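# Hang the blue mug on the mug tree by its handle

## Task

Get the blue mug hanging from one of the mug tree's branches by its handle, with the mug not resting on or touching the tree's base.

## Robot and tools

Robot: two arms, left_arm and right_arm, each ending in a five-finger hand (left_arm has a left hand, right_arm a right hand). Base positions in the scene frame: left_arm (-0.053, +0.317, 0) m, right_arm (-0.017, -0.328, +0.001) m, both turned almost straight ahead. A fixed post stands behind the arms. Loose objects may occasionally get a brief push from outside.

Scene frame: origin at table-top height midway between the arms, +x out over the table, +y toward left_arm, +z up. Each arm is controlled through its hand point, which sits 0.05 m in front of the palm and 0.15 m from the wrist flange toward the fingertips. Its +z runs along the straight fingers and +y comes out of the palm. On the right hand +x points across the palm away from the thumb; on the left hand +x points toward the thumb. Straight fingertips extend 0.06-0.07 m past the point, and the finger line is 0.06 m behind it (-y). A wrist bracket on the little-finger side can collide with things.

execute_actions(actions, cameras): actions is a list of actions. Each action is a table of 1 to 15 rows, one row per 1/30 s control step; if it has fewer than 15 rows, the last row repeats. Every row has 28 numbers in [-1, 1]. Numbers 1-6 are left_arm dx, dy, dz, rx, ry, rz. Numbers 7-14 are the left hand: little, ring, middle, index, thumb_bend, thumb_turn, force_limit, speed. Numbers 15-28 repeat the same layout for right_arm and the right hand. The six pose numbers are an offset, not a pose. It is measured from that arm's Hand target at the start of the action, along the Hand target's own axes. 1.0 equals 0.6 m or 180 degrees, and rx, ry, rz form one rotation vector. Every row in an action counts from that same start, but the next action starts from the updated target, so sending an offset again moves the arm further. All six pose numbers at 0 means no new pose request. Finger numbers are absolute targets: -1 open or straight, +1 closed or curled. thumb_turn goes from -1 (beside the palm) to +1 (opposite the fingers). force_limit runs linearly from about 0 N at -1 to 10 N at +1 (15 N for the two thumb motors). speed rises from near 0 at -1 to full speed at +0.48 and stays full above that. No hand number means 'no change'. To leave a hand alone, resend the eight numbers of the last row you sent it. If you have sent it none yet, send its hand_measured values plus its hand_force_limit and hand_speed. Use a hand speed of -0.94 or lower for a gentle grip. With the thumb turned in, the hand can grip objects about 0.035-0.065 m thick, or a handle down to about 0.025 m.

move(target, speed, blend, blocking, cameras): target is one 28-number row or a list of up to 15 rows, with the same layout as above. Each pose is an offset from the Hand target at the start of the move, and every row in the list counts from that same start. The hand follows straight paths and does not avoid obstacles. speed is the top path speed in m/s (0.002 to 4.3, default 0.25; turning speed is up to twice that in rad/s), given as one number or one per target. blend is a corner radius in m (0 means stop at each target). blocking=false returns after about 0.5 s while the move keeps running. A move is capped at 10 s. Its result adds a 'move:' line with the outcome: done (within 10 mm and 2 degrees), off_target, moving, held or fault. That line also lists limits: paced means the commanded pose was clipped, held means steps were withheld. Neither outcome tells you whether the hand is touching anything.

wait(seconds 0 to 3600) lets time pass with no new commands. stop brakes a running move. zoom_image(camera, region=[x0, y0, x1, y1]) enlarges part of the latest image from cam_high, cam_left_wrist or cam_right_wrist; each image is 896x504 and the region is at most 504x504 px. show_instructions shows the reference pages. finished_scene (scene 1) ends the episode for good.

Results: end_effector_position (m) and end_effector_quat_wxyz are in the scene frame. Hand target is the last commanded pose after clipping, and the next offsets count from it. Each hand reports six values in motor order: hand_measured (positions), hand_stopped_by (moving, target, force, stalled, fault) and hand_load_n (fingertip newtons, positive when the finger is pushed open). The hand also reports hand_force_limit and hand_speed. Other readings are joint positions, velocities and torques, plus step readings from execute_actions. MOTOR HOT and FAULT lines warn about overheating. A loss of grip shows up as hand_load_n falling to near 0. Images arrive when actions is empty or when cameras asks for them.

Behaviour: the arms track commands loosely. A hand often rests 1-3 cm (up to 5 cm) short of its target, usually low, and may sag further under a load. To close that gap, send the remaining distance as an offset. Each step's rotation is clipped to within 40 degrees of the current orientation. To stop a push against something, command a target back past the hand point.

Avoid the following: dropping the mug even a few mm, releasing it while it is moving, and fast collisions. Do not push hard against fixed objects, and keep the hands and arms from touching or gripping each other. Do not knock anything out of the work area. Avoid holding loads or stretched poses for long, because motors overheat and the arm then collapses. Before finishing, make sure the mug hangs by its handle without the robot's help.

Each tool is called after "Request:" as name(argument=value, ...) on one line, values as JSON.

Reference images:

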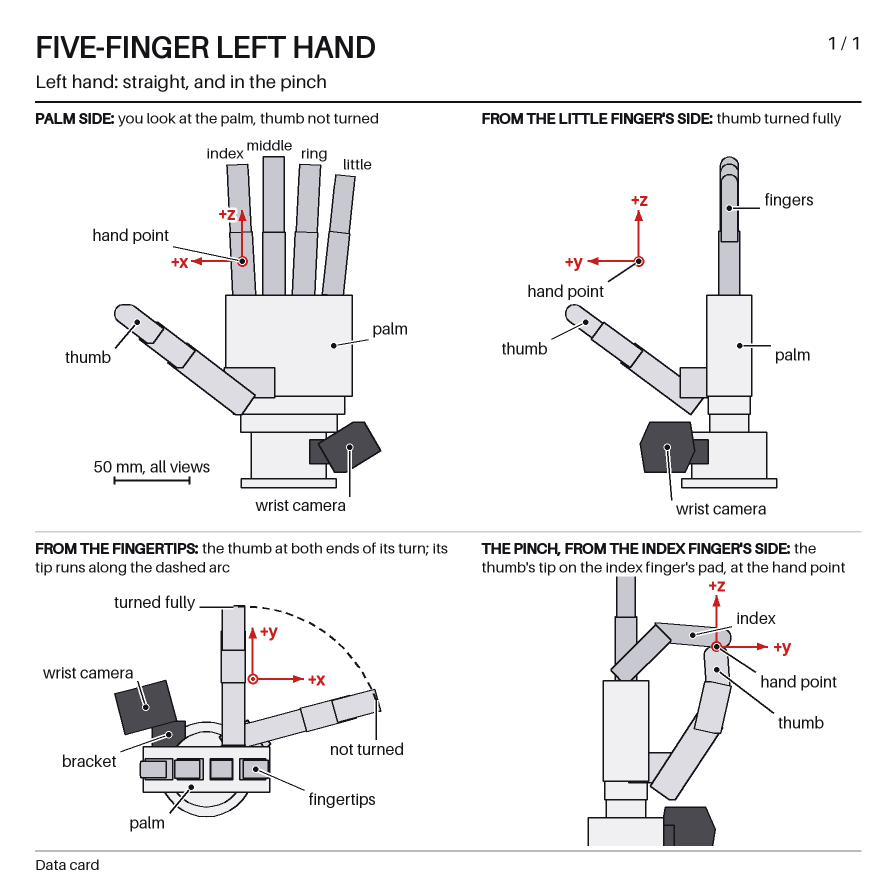

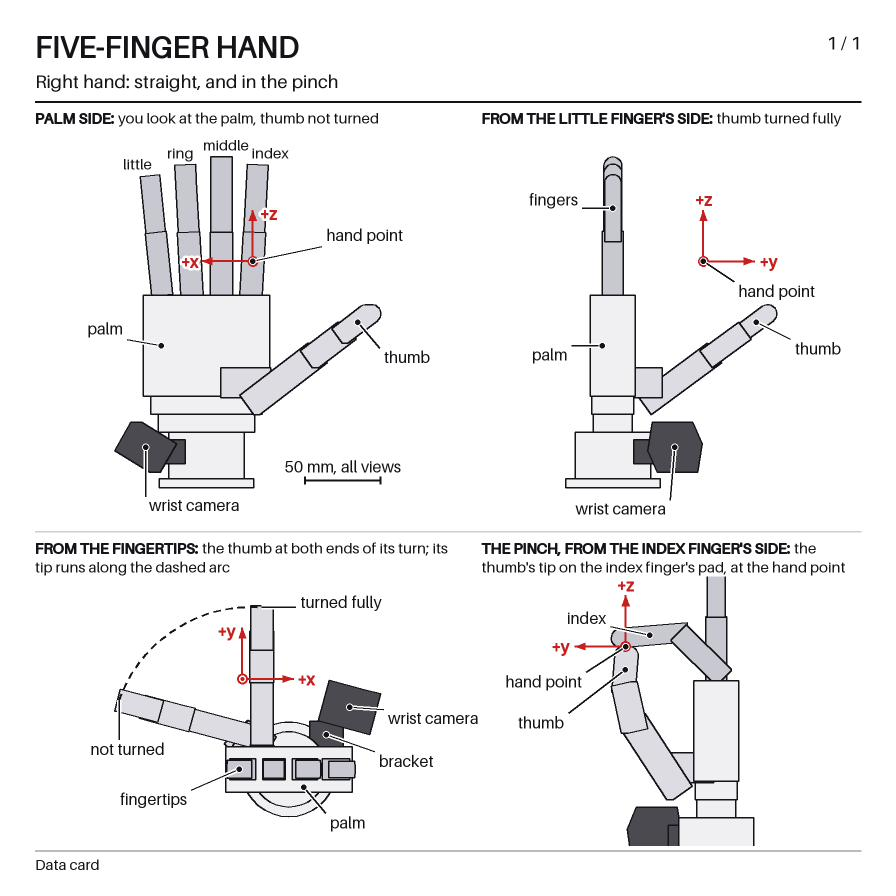

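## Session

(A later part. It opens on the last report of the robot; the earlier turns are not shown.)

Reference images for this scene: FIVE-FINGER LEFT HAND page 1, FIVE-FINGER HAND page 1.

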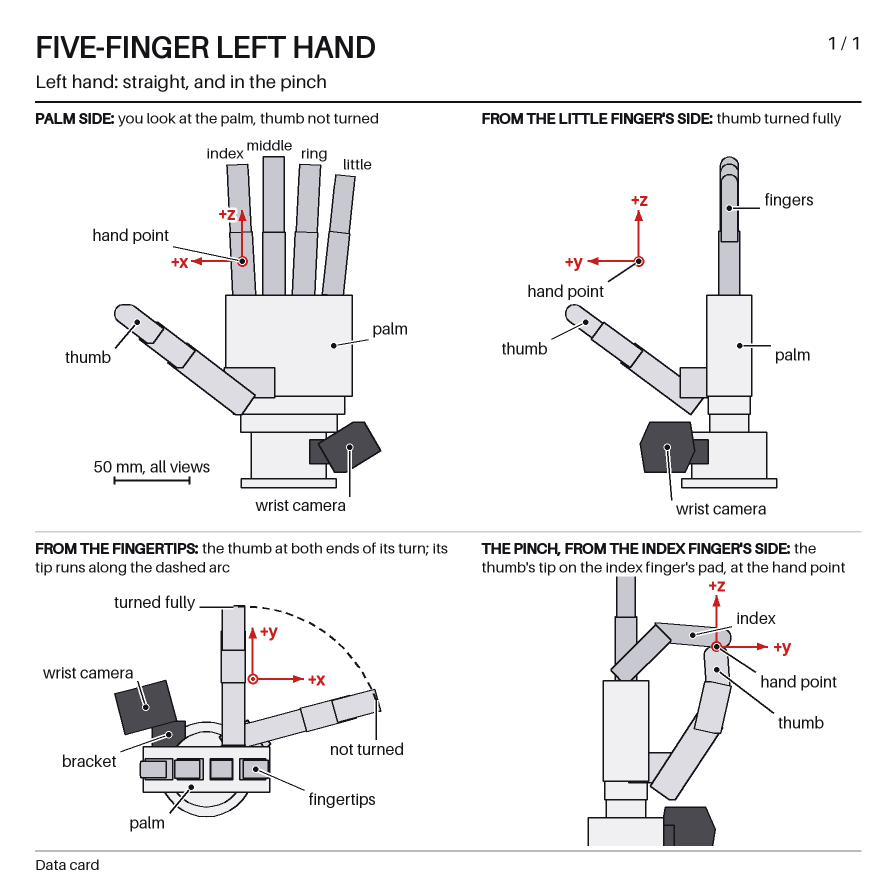

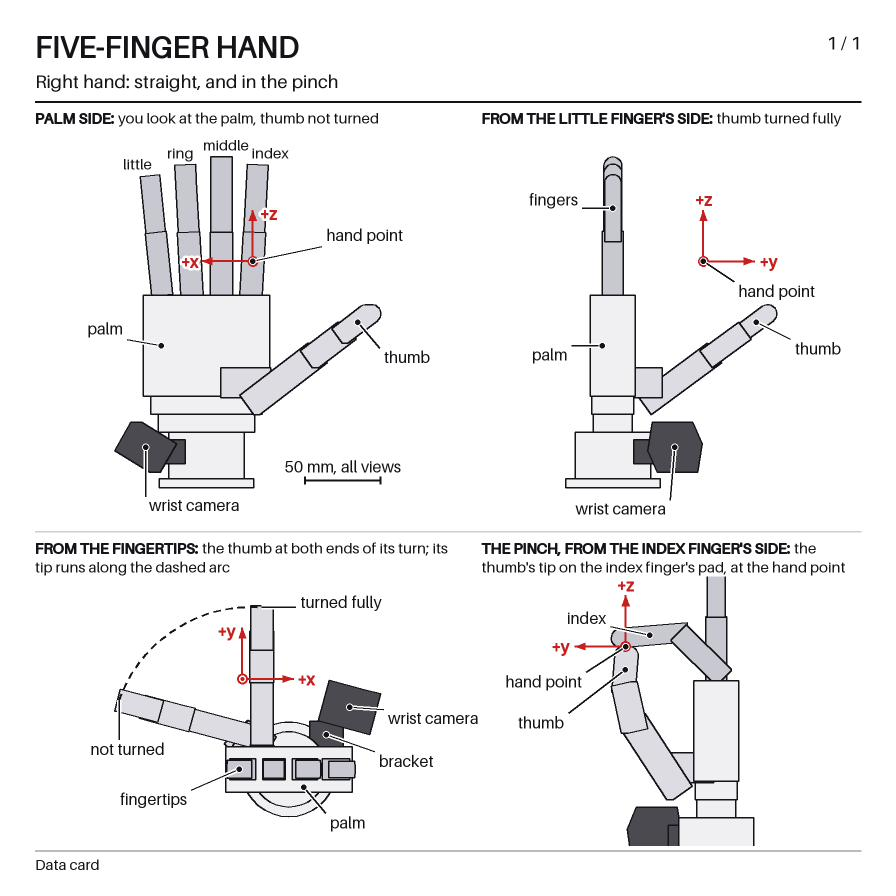

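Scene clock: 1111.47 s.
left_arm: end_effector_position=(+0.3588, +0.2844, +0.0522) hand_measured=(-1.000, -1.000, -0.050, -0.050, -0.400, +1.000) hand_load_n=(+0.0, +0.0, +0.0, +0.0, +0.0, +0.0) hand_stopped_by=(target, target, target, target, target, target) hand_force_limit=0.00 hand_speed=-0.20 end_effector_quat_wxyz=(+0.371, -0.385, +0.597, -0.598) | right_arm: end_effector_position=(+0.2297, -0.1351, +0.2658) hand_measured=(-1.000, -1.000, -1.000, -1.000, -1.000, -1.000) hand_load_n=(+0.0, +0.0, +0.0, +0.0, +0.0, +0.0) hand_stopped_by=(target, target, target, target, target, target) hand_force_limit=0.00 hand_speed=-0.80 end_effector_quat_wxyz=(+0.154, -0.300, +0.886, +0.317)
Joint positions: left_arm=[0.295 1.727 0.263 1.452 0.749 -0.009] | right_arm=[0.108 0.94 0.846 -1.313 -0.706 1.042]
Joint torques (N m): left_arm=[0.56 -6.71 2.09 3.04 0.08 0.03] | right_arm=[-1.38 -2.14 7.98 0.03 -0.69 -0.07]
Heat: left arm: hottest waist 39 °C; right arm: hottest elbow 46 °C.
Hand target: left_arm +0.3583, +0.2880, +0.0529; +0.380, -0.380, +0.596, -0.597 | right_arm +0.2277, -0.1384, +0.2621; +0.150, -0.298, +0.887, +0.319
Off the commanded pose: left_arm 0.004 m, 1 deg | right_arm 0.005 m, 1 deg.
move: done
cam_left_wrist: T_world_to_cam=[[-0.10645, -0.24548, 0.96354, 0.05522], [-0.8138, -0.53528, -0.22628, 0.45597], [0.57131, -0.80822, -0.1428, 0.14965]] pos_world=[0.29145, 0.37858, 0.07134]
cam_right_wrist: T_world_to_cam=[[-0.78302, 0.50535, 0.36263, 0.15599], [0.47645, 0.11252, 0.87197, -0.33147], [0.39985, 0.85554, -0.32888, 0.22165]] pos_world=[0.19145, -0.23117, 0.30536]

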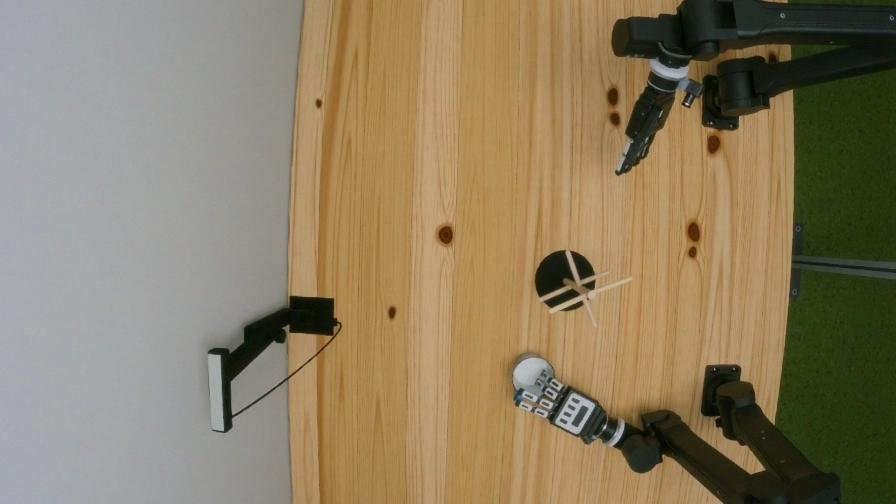

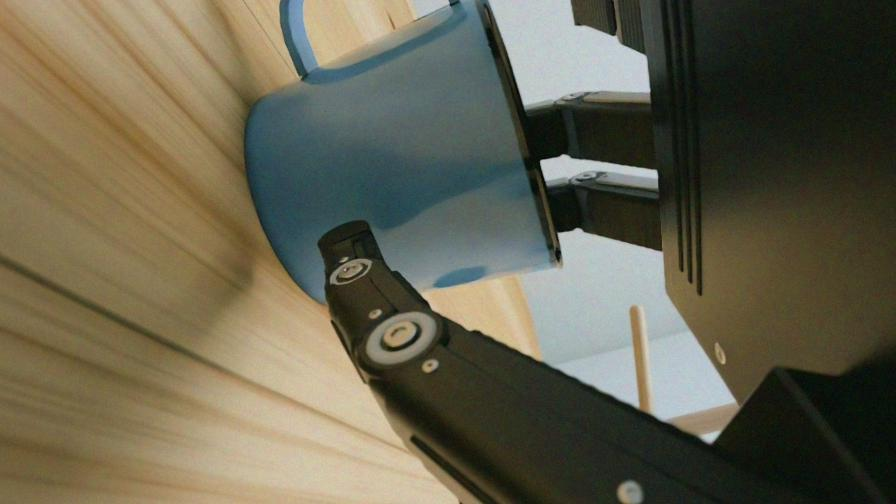

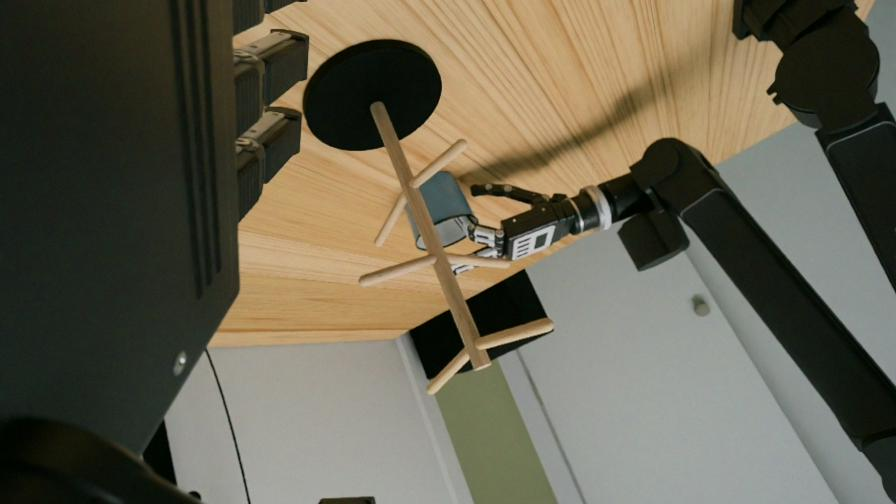

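Request:
move(target=[0,0,0,0,0,0,-1,-1,-0.05,-0.05,0.0,1,0.2,-0.85,0,0,0,0,0,0,-1,-1,-1,-1,-1,-1,0,-0.8], speed=0.08, cameras=["cam_left_wrist","cam_high","cam_right_wrist"])

Request:
zoom_image(camera="cam_right_wrist", region=[380, 140, 580, 330])

Scene clock: 1135.90 s.
left_arm: end_effector_position=(+0.3588, +0.2844, +0.0522) hand_measured=(-1.000, -1.000, -0.050, -0.050, +0.000, +1.000) hand_load_n=(+0.0, +0.0, -0.5, +0.0, +0.0, +0.0) hand_stopped_by=(target, target, target, target, target, target) hand_force_limit=0.20 hand_speed=-0.85 end_effector_quat_wxyz=(+0.371, -0.385, +0.597, -0.598) | right_arm: end_effector_position=(+0.2297, -0.1351, +0.2658) hand_measured=(-1.000, -1.000, -1.000, -1.000, -1.000, -1.000) hand_load_n=(+0.0, +0.0, +0.0, +0.0, +0.0, +0.0) hand_stopped_by=(target, target, target, target, target, target) hand_force_limit=0.00 hand_speed=-0.80 end_effector_quat_wxyz=(+0.154, -0.300, +0.886, +0.317)
Joint positions: left_arm=[0.295 1.727 0.263 1.452 0.749 -0.009] | right_arm=[0.108 0.94 0.846 -1.313 -0.706 1.042]
Joint torques (N m): left_arm=[0.91 -6.65 2.1 3.07 0.09 0.05] | right_arm=[-1.55 -2.02 7.98 0.05 -0.7 -0.06]
Heat: left arm: hottest waist 39 °C; right arm: hottest elbow 46 °C.
Hand target: left_arm +0.3583, +0.2880, +0.0529; +0.380, -0.380, +0.596, -0.597 | right_arm +0.2277, -0.1384, +0.2621; +0.150, -0.298, +0.887, +0.319
Off the commanded pose: left_arm 0.004 m, 1 deg | right_arm 0.005 m, 1 deg.
move: done
cam_left_wrist: T_world_to_cam=[[-0.10645, -0.24548, 0.96354, 0.05522], [-0.8138, -0.53528, -0.22628, 0.45597], [0.57131, -0.80822, -0.1428, 0.14965]] pos_world=[0.29145, 0.37858, 0.07134]
cam_right_wrist: T_world_to_cam=[[-0.78302, 0.50535, 0.36263, 0.15599], [0.47645, 0.11252, 0.87197, -0.33147], [0.39985, 0.85554, -0.32888, 0.22165]] pos_world=[0.19145, -0.23117, 0.30536]

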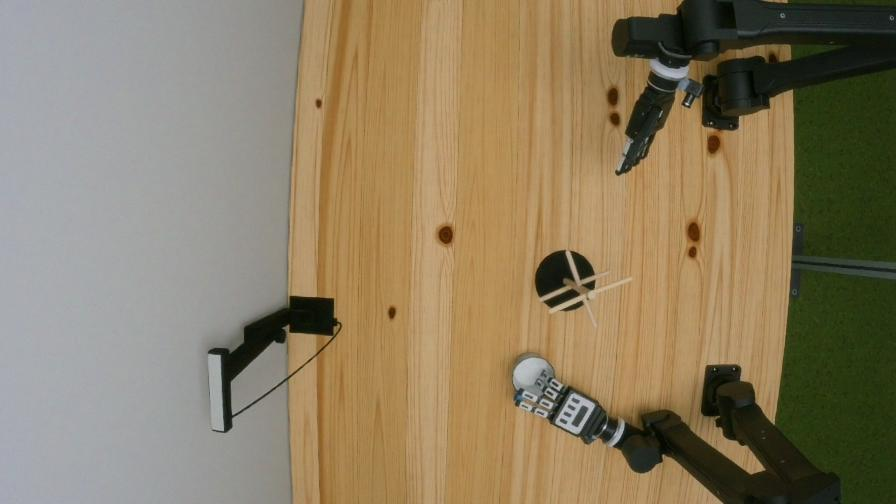

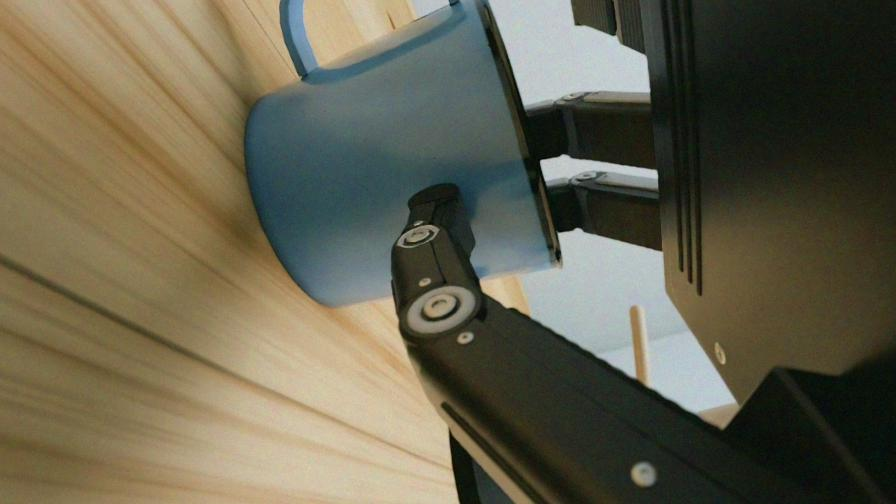

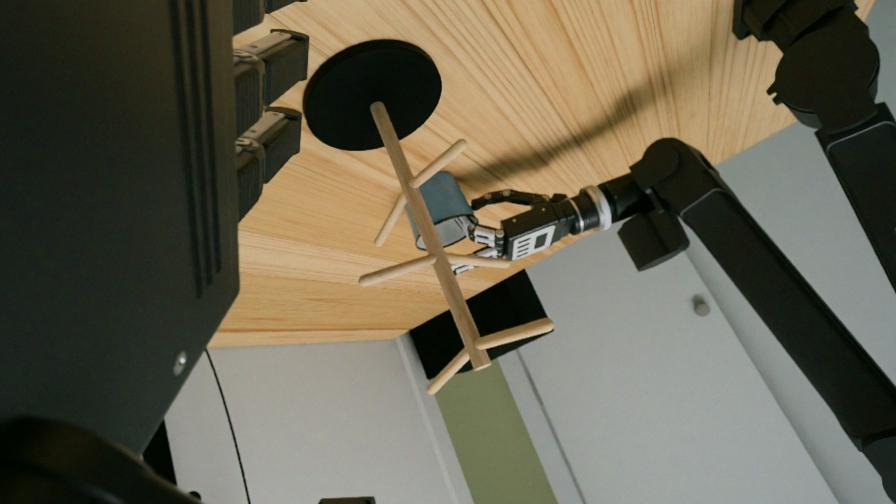

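Scaled by 2.520 from the camera's image (finer frame: 1280x720).

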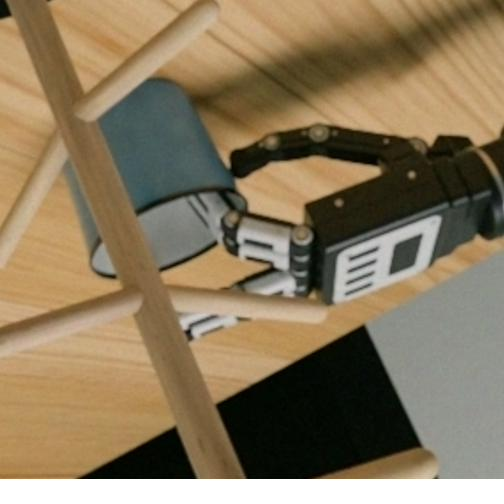

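Request:
move(target=[0,0,0,0,0,0,-1,-1,0.5,0.5,0.0,1,0.2,-0.9,0,0,0,0,0,0,-1,-1,-1,-1,-1,-1,0,-0.8], speed=0.08, cameras=["cam_left_wrist","cam_high","cam_right_wrist"])

Request:
zoom_image(camera="cam_right_wrist", region=[380, 140, 580, 330])

Scene clock: 1150.50 s.
left_arm: end_effector_position=(+0.3589, +0.2844, +0.0527) hand_measured=(-1.000, -1.000, +0.170, +0.172, +0.000, +1.000) hand_load_n=(+0.0, +0.0, +6.0, +6.5, +1.0, +0.0) hand_stopped_by=(target, target, force, force, target, target) hand_force_limit=0.20 hand_speed=-0.90 end_effector_quat_wxyz=(+0.372, -0.384, +0.597, -0.598) | right_arm: end_effector_position=(+0.2297, -0.1351, +0.2658) hand_measured=(-1.000, -1.000, -1.000, -1.000, -1.000, -1.000) hand_load_n=(+0.0, +0.0, +0.0, +0.0, +0.0, +0.0) hand_stopped_by=(target, target, target, target, target, target) hand_force_limit=0.00 hand_speed=-0.80 end_effector_quat_wxyz=(+0.154, -0.300, +0.886, +0.317)
Joint positions: left_arm=[0.295 1.727 0.263 1.454 0.749 -0.009] | right_arm=[0.108 0.94 0.846 -1.313 -0.706 1.042]
Joint torques (N m): left_arm=[0.67 -6.65 2.1 2.95 0.07 0.03] | right_arm=[-1.49 -2.14 7.98 0.05 -0.69 -0.07]
Heat: left arm: hottest waist 39 °C; right arm: hottest elbow 45 °C.
Hand target: left_arm +0.3583, +0.2880, +0.0528; +0.380, -0.380, +0.596, -0.597 | right_arm +0.2277, -0.1384, +0.2621; +0.150, -0.298, +0.887, +0.319
Off the commanded pose: left_arm 0.004 m, 1 deg | right_arm 0.005 m, 1 deg.
move: done
cam_left_wrist: T_world_to_cam=[[-0.10896, -0.2462, 0.96308, 0.0559], [-0.81321, -0.53511, -0.22879, 0.45616], [0.57168, -0.80811, -0.14191, 0.14938]] pos_world=[0.29165, 0.37858, 0.07173]
cam_right_wrist: T_world_to_cam=[[-0.78302, 0.50535, 0.36263, 0.15599], [0.47645, 0.11252, 0.87197, -0.33147], [0.39985, 0.85554, -0.32888, 0.22165]] pos_world=[0.19145, -0.23117, 0.30536]

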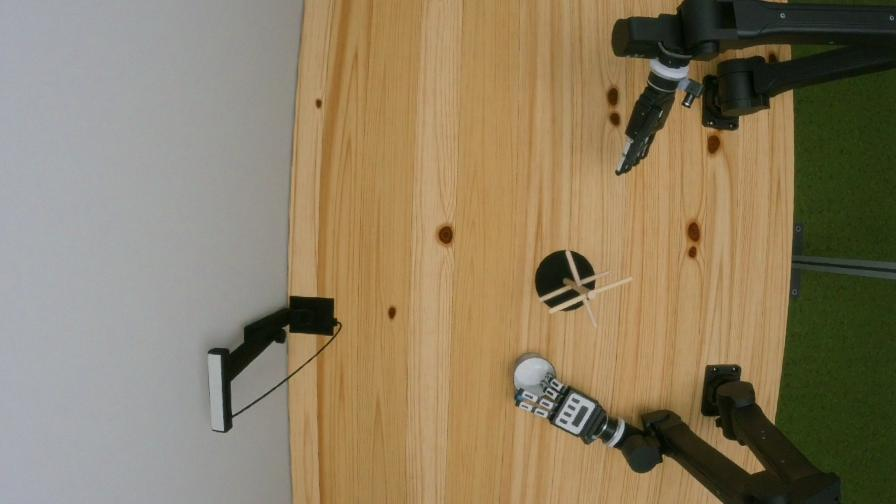

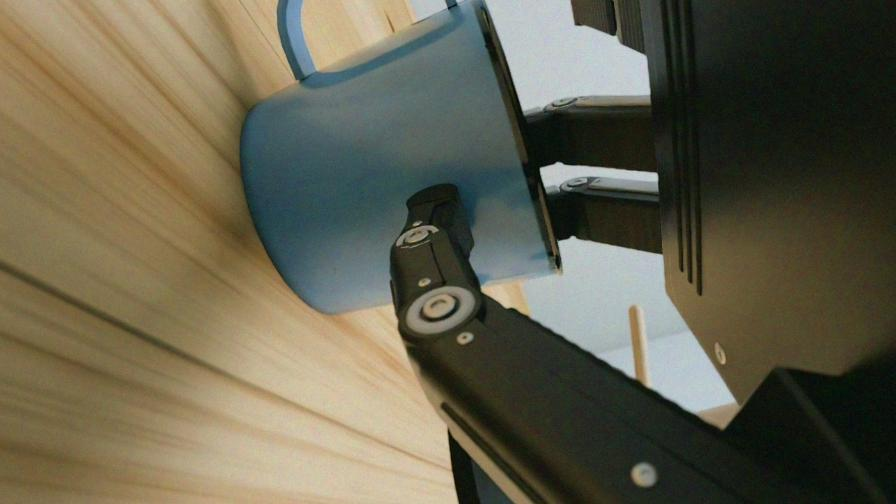

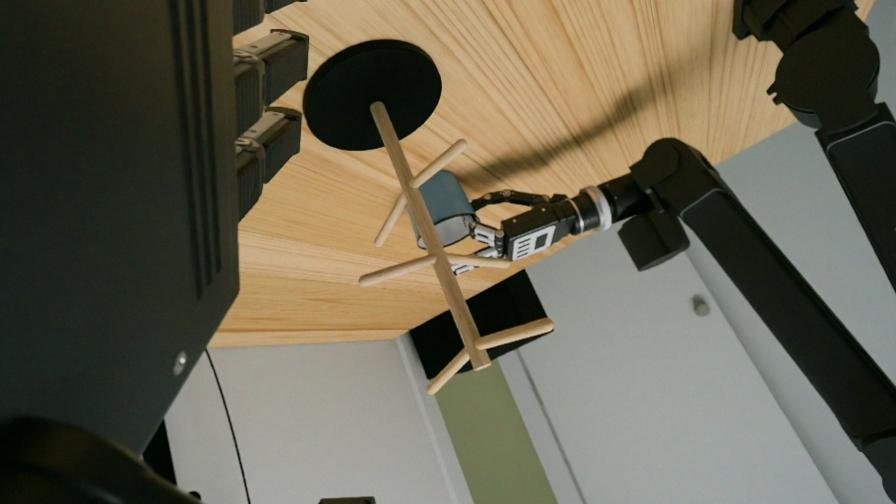

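Scaled by 2.520 from the camera's image (finer frame: 1280x720).

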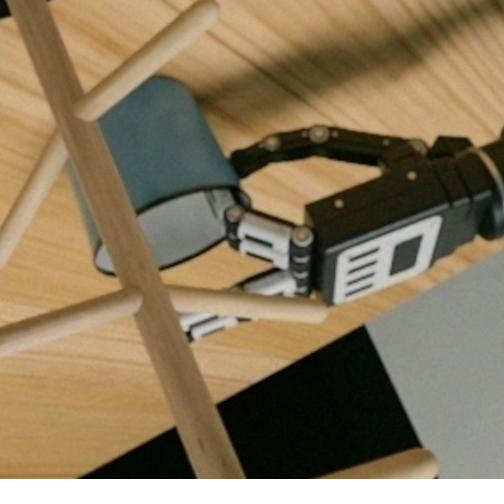

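Request:
move(target=[0,-0.0583,0,0,0,0,-1,-1,0.5,0.5,0.0,1,0.2,-0.9,0,0,0,0,0,0,-1,-1,-1,-1,-1,-1,0,-0.8], speed=0.05, cameras=["cam_left_wrist","cam_high","cam_right_wrist"])

Request:
zoom_image(camera="cam_right_wrist", region=[380, 140, 580, 330])

Scene clock: 1160.43 s.
left_arm: end_effector_position=(+0.3564, +0.2836, +0.0812) hand_measured=(-1.000, -1.000, +0.170, +0.172, +0.000, +1.000) hand_load_n=(+0.0, -0.5, +6.0, +4.5, +0.5, +0.0) hand_stopped_by=(target, target, force, force, target, target) hand_force_limit=0.20 hand_speed=-0.90 end_effector_quat_wxyz=(+0.369, -0.387, +0.597, -0.598) | right_arm: end_effector_position=(+0.2297, -0.1351, +0.2658) hand_measured=(-1.000, -1.000, -1.000, -1.000, -1.000, -1.000) hand_load_n=(+0.0, +0.0, +0.0, +0.0, +0.0, +0.0) hand_stopped_by=(target, target, target, target, target, target) hand_force_limit=0.00 hand_speed=-0.80 end_effector_quat_wxyz=(+0.154, -0.300, +0.886, +0.317)
Joint positions: left_arm=[0.295 1.543 0.257 1.269 0.749 -0.009] | right_arm=[0.108 0.94 0.846 -1.313 -0.706 1.042]
Joint torques (N m): left_arm=[0.67 -8.18 3.88 2.04 0.07 0.03] | right_arm=[-1.38 -2.14 7.98 0.02 -0.69 -0.07]
Heat: left arm: hottest waist 39 °C; right arm: hottest elbow 45 °C.
Hand target: left_arm +0.3582, +0.2880, +0.0878; +0.380, -0.380, +0.596, -0.597 | right_arm +0.2277, -0.1384, +0.2621; +0.150, -0.298, +0.887, +0.319
Off the commanded pose: left_arm 0.008 m, 1 deg | right_arm 0.005 m, 1 deg.
move: done
cam_left_wrist: T_world_to_cam=[[-0.10158, -0.24391, 0.96446, 0.02457], [-0.81492, -0.53565, -0.2213, 0.46031], [0.5706, -0.80844, -0.14436, 0.15502]] pos_world=[0.28916, 0.37788, 0.10054]
cam_right_wrist: T_world_to_cam=[[-0.78302, 0.50535, 0.36263, 0.15599], [0.47645, 0.11252, 0.87197, -0.33147], [0.39985, 0.85554, -0.32888, 0.22165]] pos_world=[0.19145, -0.23117, 0.30536]

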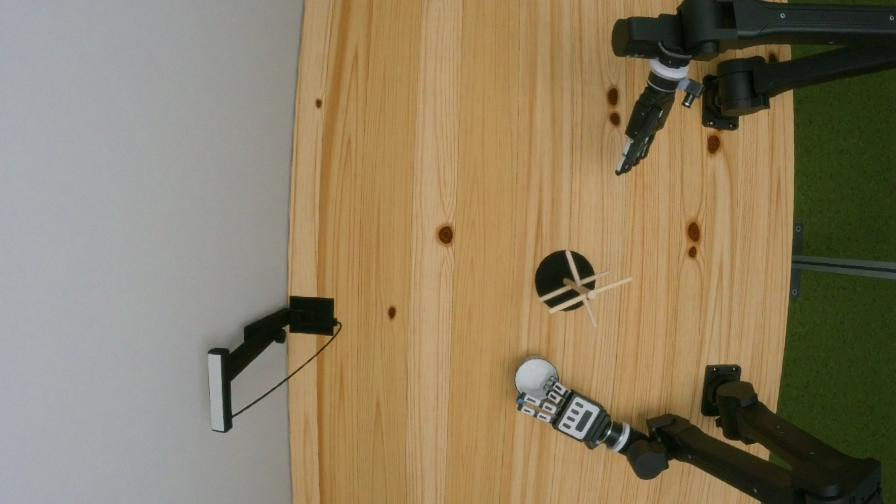

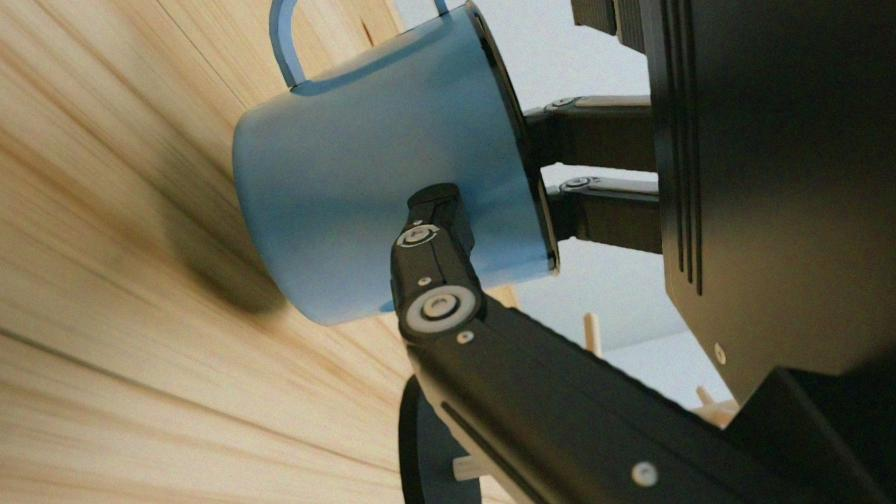

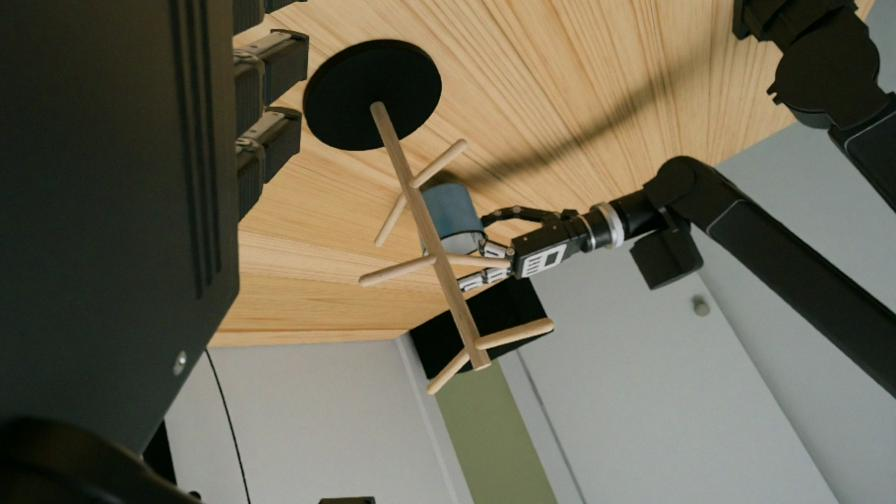

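Scaled by 2.520 from the camera's image (finer frame: 1280x720).

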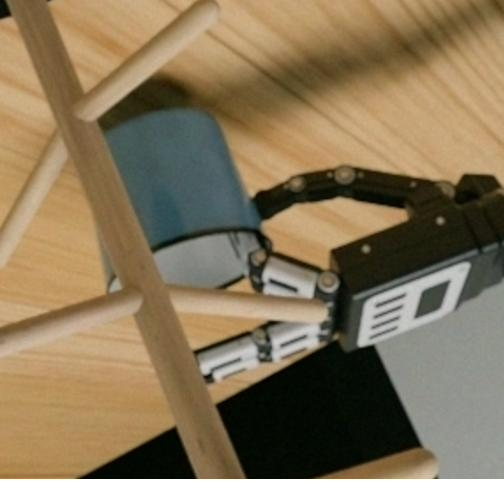

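Request:
zoom_image(camera="cam_high", region=[500, 340, 600, 440])

Scaled by 5.040 from the camera's image (finer frame: 1280x720).

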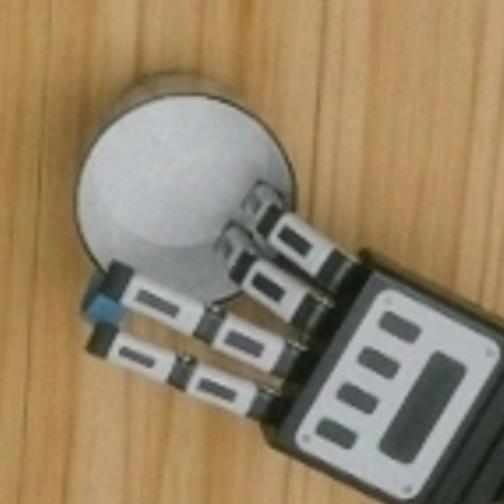

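Request:
move(target=[[0.03,-0.15,-0.02,0,0.05,0,-1,-1,0.5,0.5,0.0,1,0.2,-0.9,0,0,0,0,0,0,-1,-1,-1,-1,-1,-1,0,-0.8],[0.2388,-0.187,-0.1508,0,0.2222,0,-1,-1,0.5,0.5,0.0,1,0.2,-0.9,0,0,0,0,0,0,-1,-1,-1,-1,-1,-1,0,-0.8]], speed=0.15, blend=[0.03,0], cameras=["cam_left_wrist","cam_high","cam_right_wrist"])

Request:
zoom_image(camera="cam_high", region=[520, 230, 680, 390])

Request:
zoom_image(camera="cam_right_wrist", region=[330, 120, 600, 390])

Scene clock: 1228.60 s.
left_arm: end_effector_position=(+0.2152, +0.1983, +0.1930) hand_measured=(-1.000, -1.000, +0.170, +0.172, +0.000, +1.000) hand_load_n=(+0.0, +0.0, +6.0, +4.5, +0.5, +0.0) hand_stopped_by=(target, target, force, force, target, target) hand_force_limit=0.20 hand_speed=-0.90 end_effector_quat_wxyz=(+0.151, -0.161, +0.689, -0.690) | right_arm: end_effector_position=(+0.2297, -0.1351, +0.2658) hand_measured=(-1.000, -1.000, -1.000, -1.000, -1.000, -1.000) hand_load_n=(+0.0, +0.0, +0.0, +0.0, +0.0, +0.0) hand_stopped_by=(target, target, target, target, target, target) hand_force_limit=0.00 hand_speed=-0.80 end_effector_quat_wxyz=(+0.154, -0.300, +0.886, +0.317)
Joint positions: left_arm=[0.307 0.88 0.29 0.584 1.444 -0.009] | right_arm=[0.108 0.94 0.846 -1.313 -0.706 1.042]
Joint torques (N m): left_arm=[-0.62 -2.08 8.57 1.29 -0.01 -0.07] | right_arm=[-1.44 -2.08 7.97 0.03 -0.69 -0.07]
Heat: left arm: hottest waist 39 °C; right arm: hottest elbow 45 °C.
Hand target: left_arm +0.2156, +0.1964, +0.2000; +0.153, -0.153, +0.690, -0.691 | right_arm +0.2277, -0.1384, +0.2621; +0.150, -0.298, +0.887, +0.319
Off the commanded pose: left_arm 0.007 m, 1 deg | right_arm 0.005 m, 1 deg.
move: done
cam_left_wrist: T_world_to_cam=[[-0.24308, -0.11764, 0.96284, -0.11261], [-0.96781, 0.09612, -0.23259, 0.2341], [-0.06519, -0.98839, -0.13722, 0.35385]] pos_world=[0.22226, 0.31399, 0.21143]
cam_right_wrist: T_world_to_cam=[[-0.78302, 0.50535, 0.36263, 0.15599], [0.47645, 0.11252, 0.87197, -0.33147], [0.39985, 0.85554, -0.32888, 0.22165]] pos_world=[0.19145, -0.23117, 0.30536]

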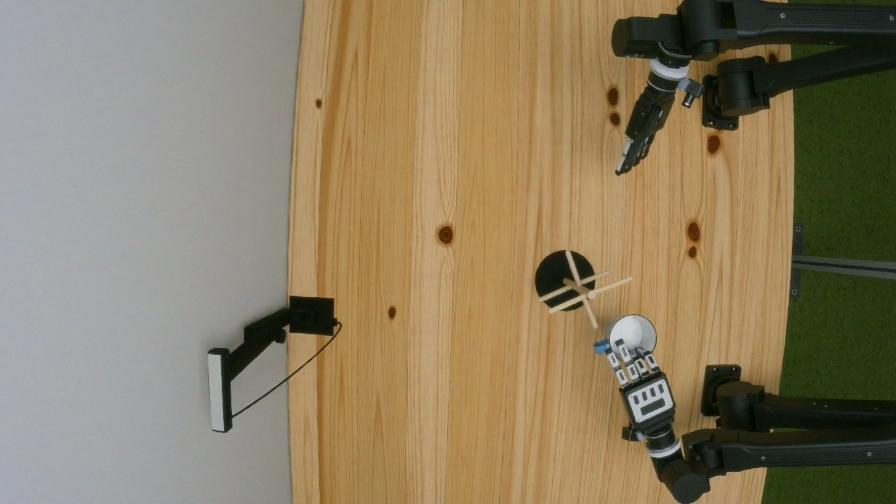

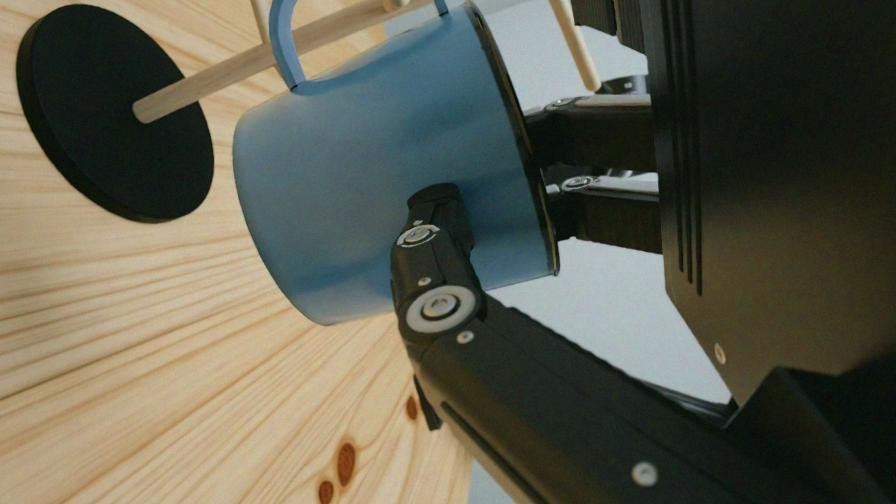

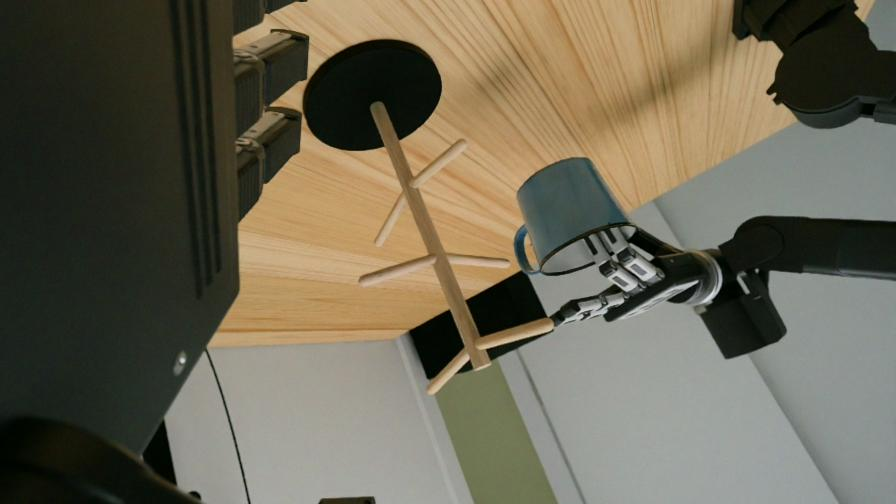

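Scaled by 3.150 from the camera's image (finer frame: 1280x720).

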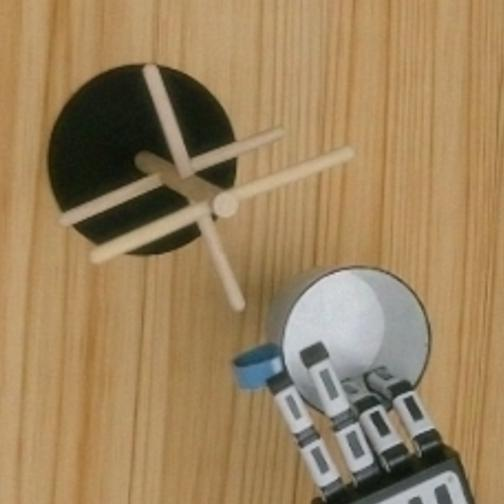

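Scaled by 1.867 from the camera's image (finer frame: 1280x720).

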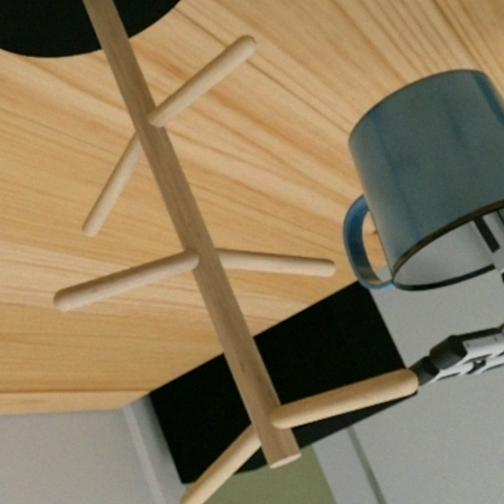

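Request:
zoom_image(camera="cam_left_wrist", region=[200, 0, 480, 160])

Request:
zoom_image(camera="cam_high", region=[580, 290, 680, 390])

Request:
zoom_image(camera="cam_right_wrist", region=[420, 140, 640, 340])

Scaled by 1.800 from the camera's image (finer frame: 1280x720).

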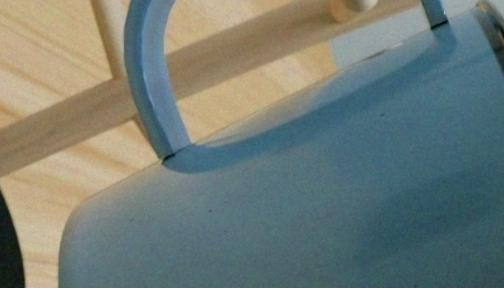

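Scaled by 5.040 from the camera's image (finer frame: 1280x720).

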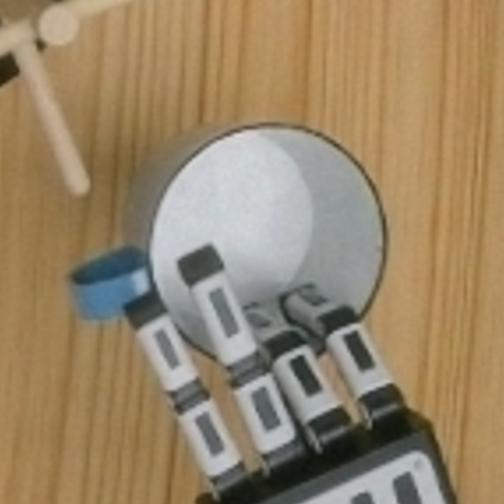

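Scaled by 2.291 from the camera's image (finer frame: 1280x720).

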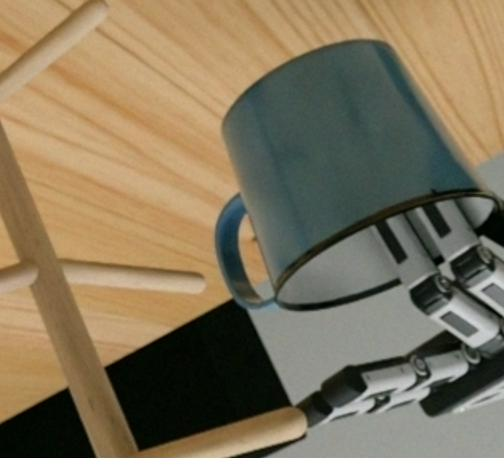

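Request:
move(target=[0.0097,-0.015,0.0365,0,-0.0167,0,-1,-1,0.5,0.5,0.0,1,0.2,-0.9,0,0,0,0,0,0,-1,-1,-1,-1,-1,-1,0,-0.8], speed=0.06, cameras=["cam_left_wrist","cam_high","cam_right_wrist"])

Request:
zoom_image(camera="cam_high", region=[560, 270, 660, 370])

Request:
zoom_image(camera="cam_right_wrist", region=[420, 140, 640, 340])

Request:
zoom_image(camera="cam_left_wrist", region=[200, 0, 480, 160])

Scene clock: 1330.33 s.
left_arm: end_effector_position=(+0.2192, +0.1758, +0.2029) hand_measured=(-1.000, -1.000, +0.170, +0.172, +0.000, +1.000) hand_load_n=(+0.0, +0.0, +6.0, +4.5, +0.5, +0.0) hand_stopped_by=(target, target, force, force, target, target) hand_force_limit=0.20 hand_speed=-0.90 end_effector_quat_wxyz=(+0.166, -0.180, +0.685, -0.686) | right_arm: end_effector_position=(+0.2297, -0.1351, +0.2658) hand_measured=(-1.000, -1.000, -1.000, -1.000, -1.000, -1.000) hand_load_n=(+0.0, +0.0, +0.0, +0.0, +0.0, +0.0) hand_stopped_by=(target, target, target, target, target, target) hand_force_limit=0.00 hand_speed=-0.80 end_effector_quat_wxyz=(+0.154, -0.300, +0.886, +0.317)
Joint positions: left_arm=[0.201 0.793 0.29 0.491 1.289 -0.009] | right_arm=[0.108 0.94 0.846 -1.313 -0.706 1.042]
Joint torques (N m): left_arm=[-0.56 -1.32 8.79 1.52 -0.13 -0.01] | right_arm=[-1.44 -2.08 7.99 0.05 -0.69 -0.07]
Heat: left arm: hottest elbow 41 °C; right arm: hottest elbow 45 °C.
Hand target: left_arm +0.2197, +0.1741, +0.2090; +0.171, -0.171, +0.686, -0.686 | right_arm +0.2277, -0.1384, +0.2621; +0.150, -0.298, +0.887, +0.319
Off the commanded pose: left_arm 0.006 m, 1 deg | right_arm 0.005 m, 1 deg.
move: done
cam_left_wrist: T_world_to_cam=[[-0.23115, -0.12885, 0.96435, -0.12485], [-0.97275, 0.04906, -0.22661, 0.25052], [-0.01811, -0.99045, -0.13668, 0.32319]] pos_world=[0.2207, 0.29173, 0.22134]
cam_right_wrist: T_world_to_cam=[[-0.78302, 0.50535, 0.36263, 0.15599], [0.47645, 0.11252, 0.87197, -0.33147], [0.39985, 0.85554, -0.32888, 0.22165]] pos_world=[0.19145, -0.23117, 0.30536]

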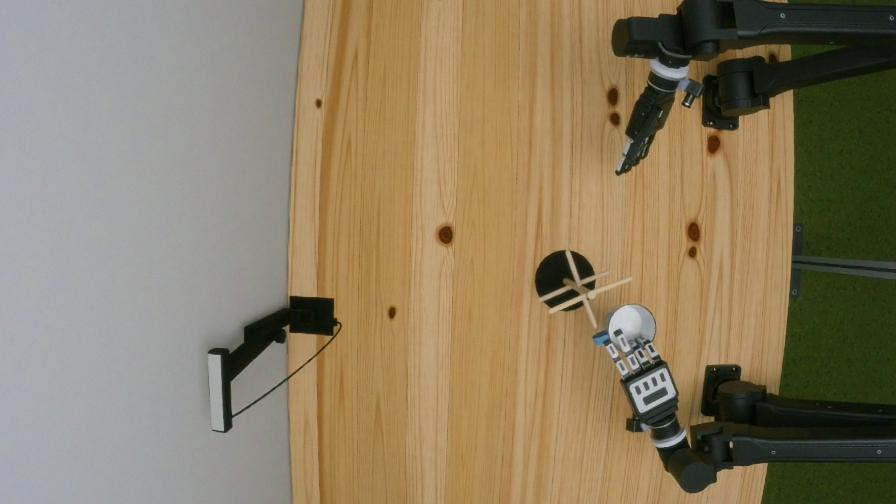

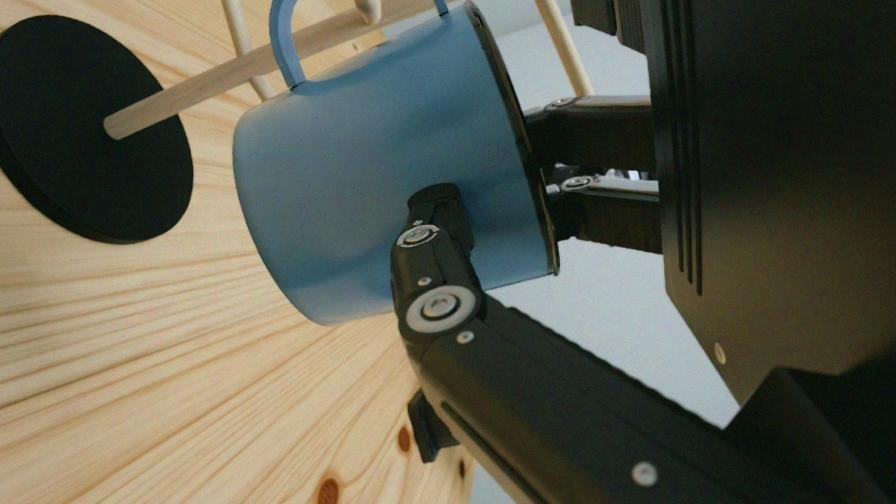

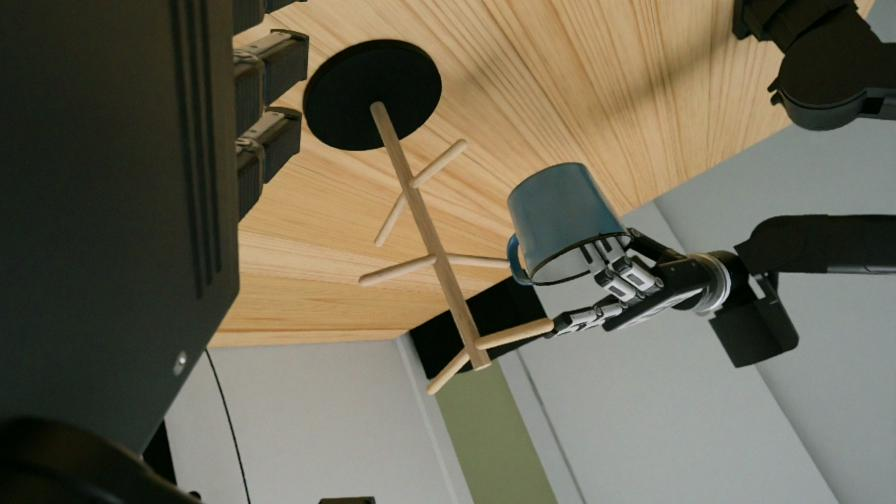

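Scaled by 5.040 from the camera's image (finer frame: 1280x720).

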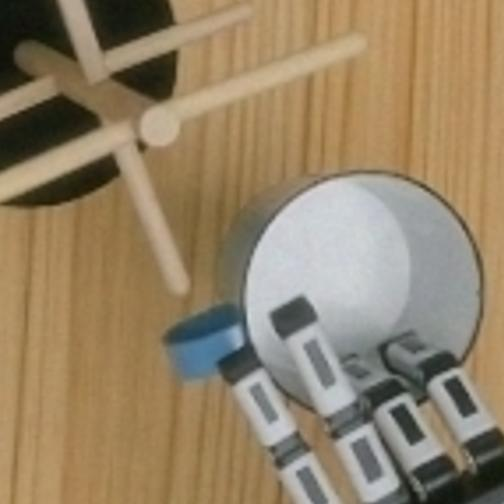

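Scaled by 2.291 from the camera's image (finer frame: 1280x720).

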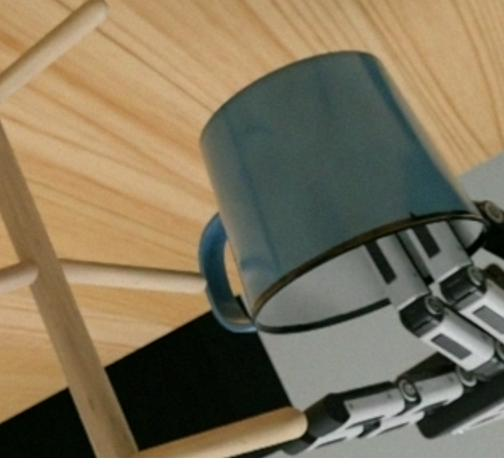

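Scaled by 1.800 from the camera's image (finer frame: 1280x720).

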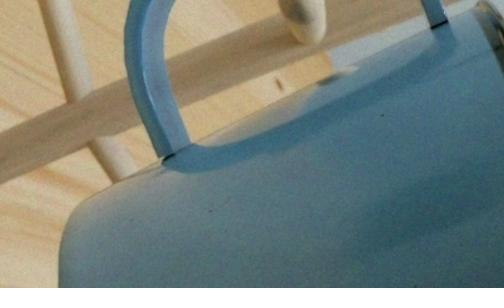

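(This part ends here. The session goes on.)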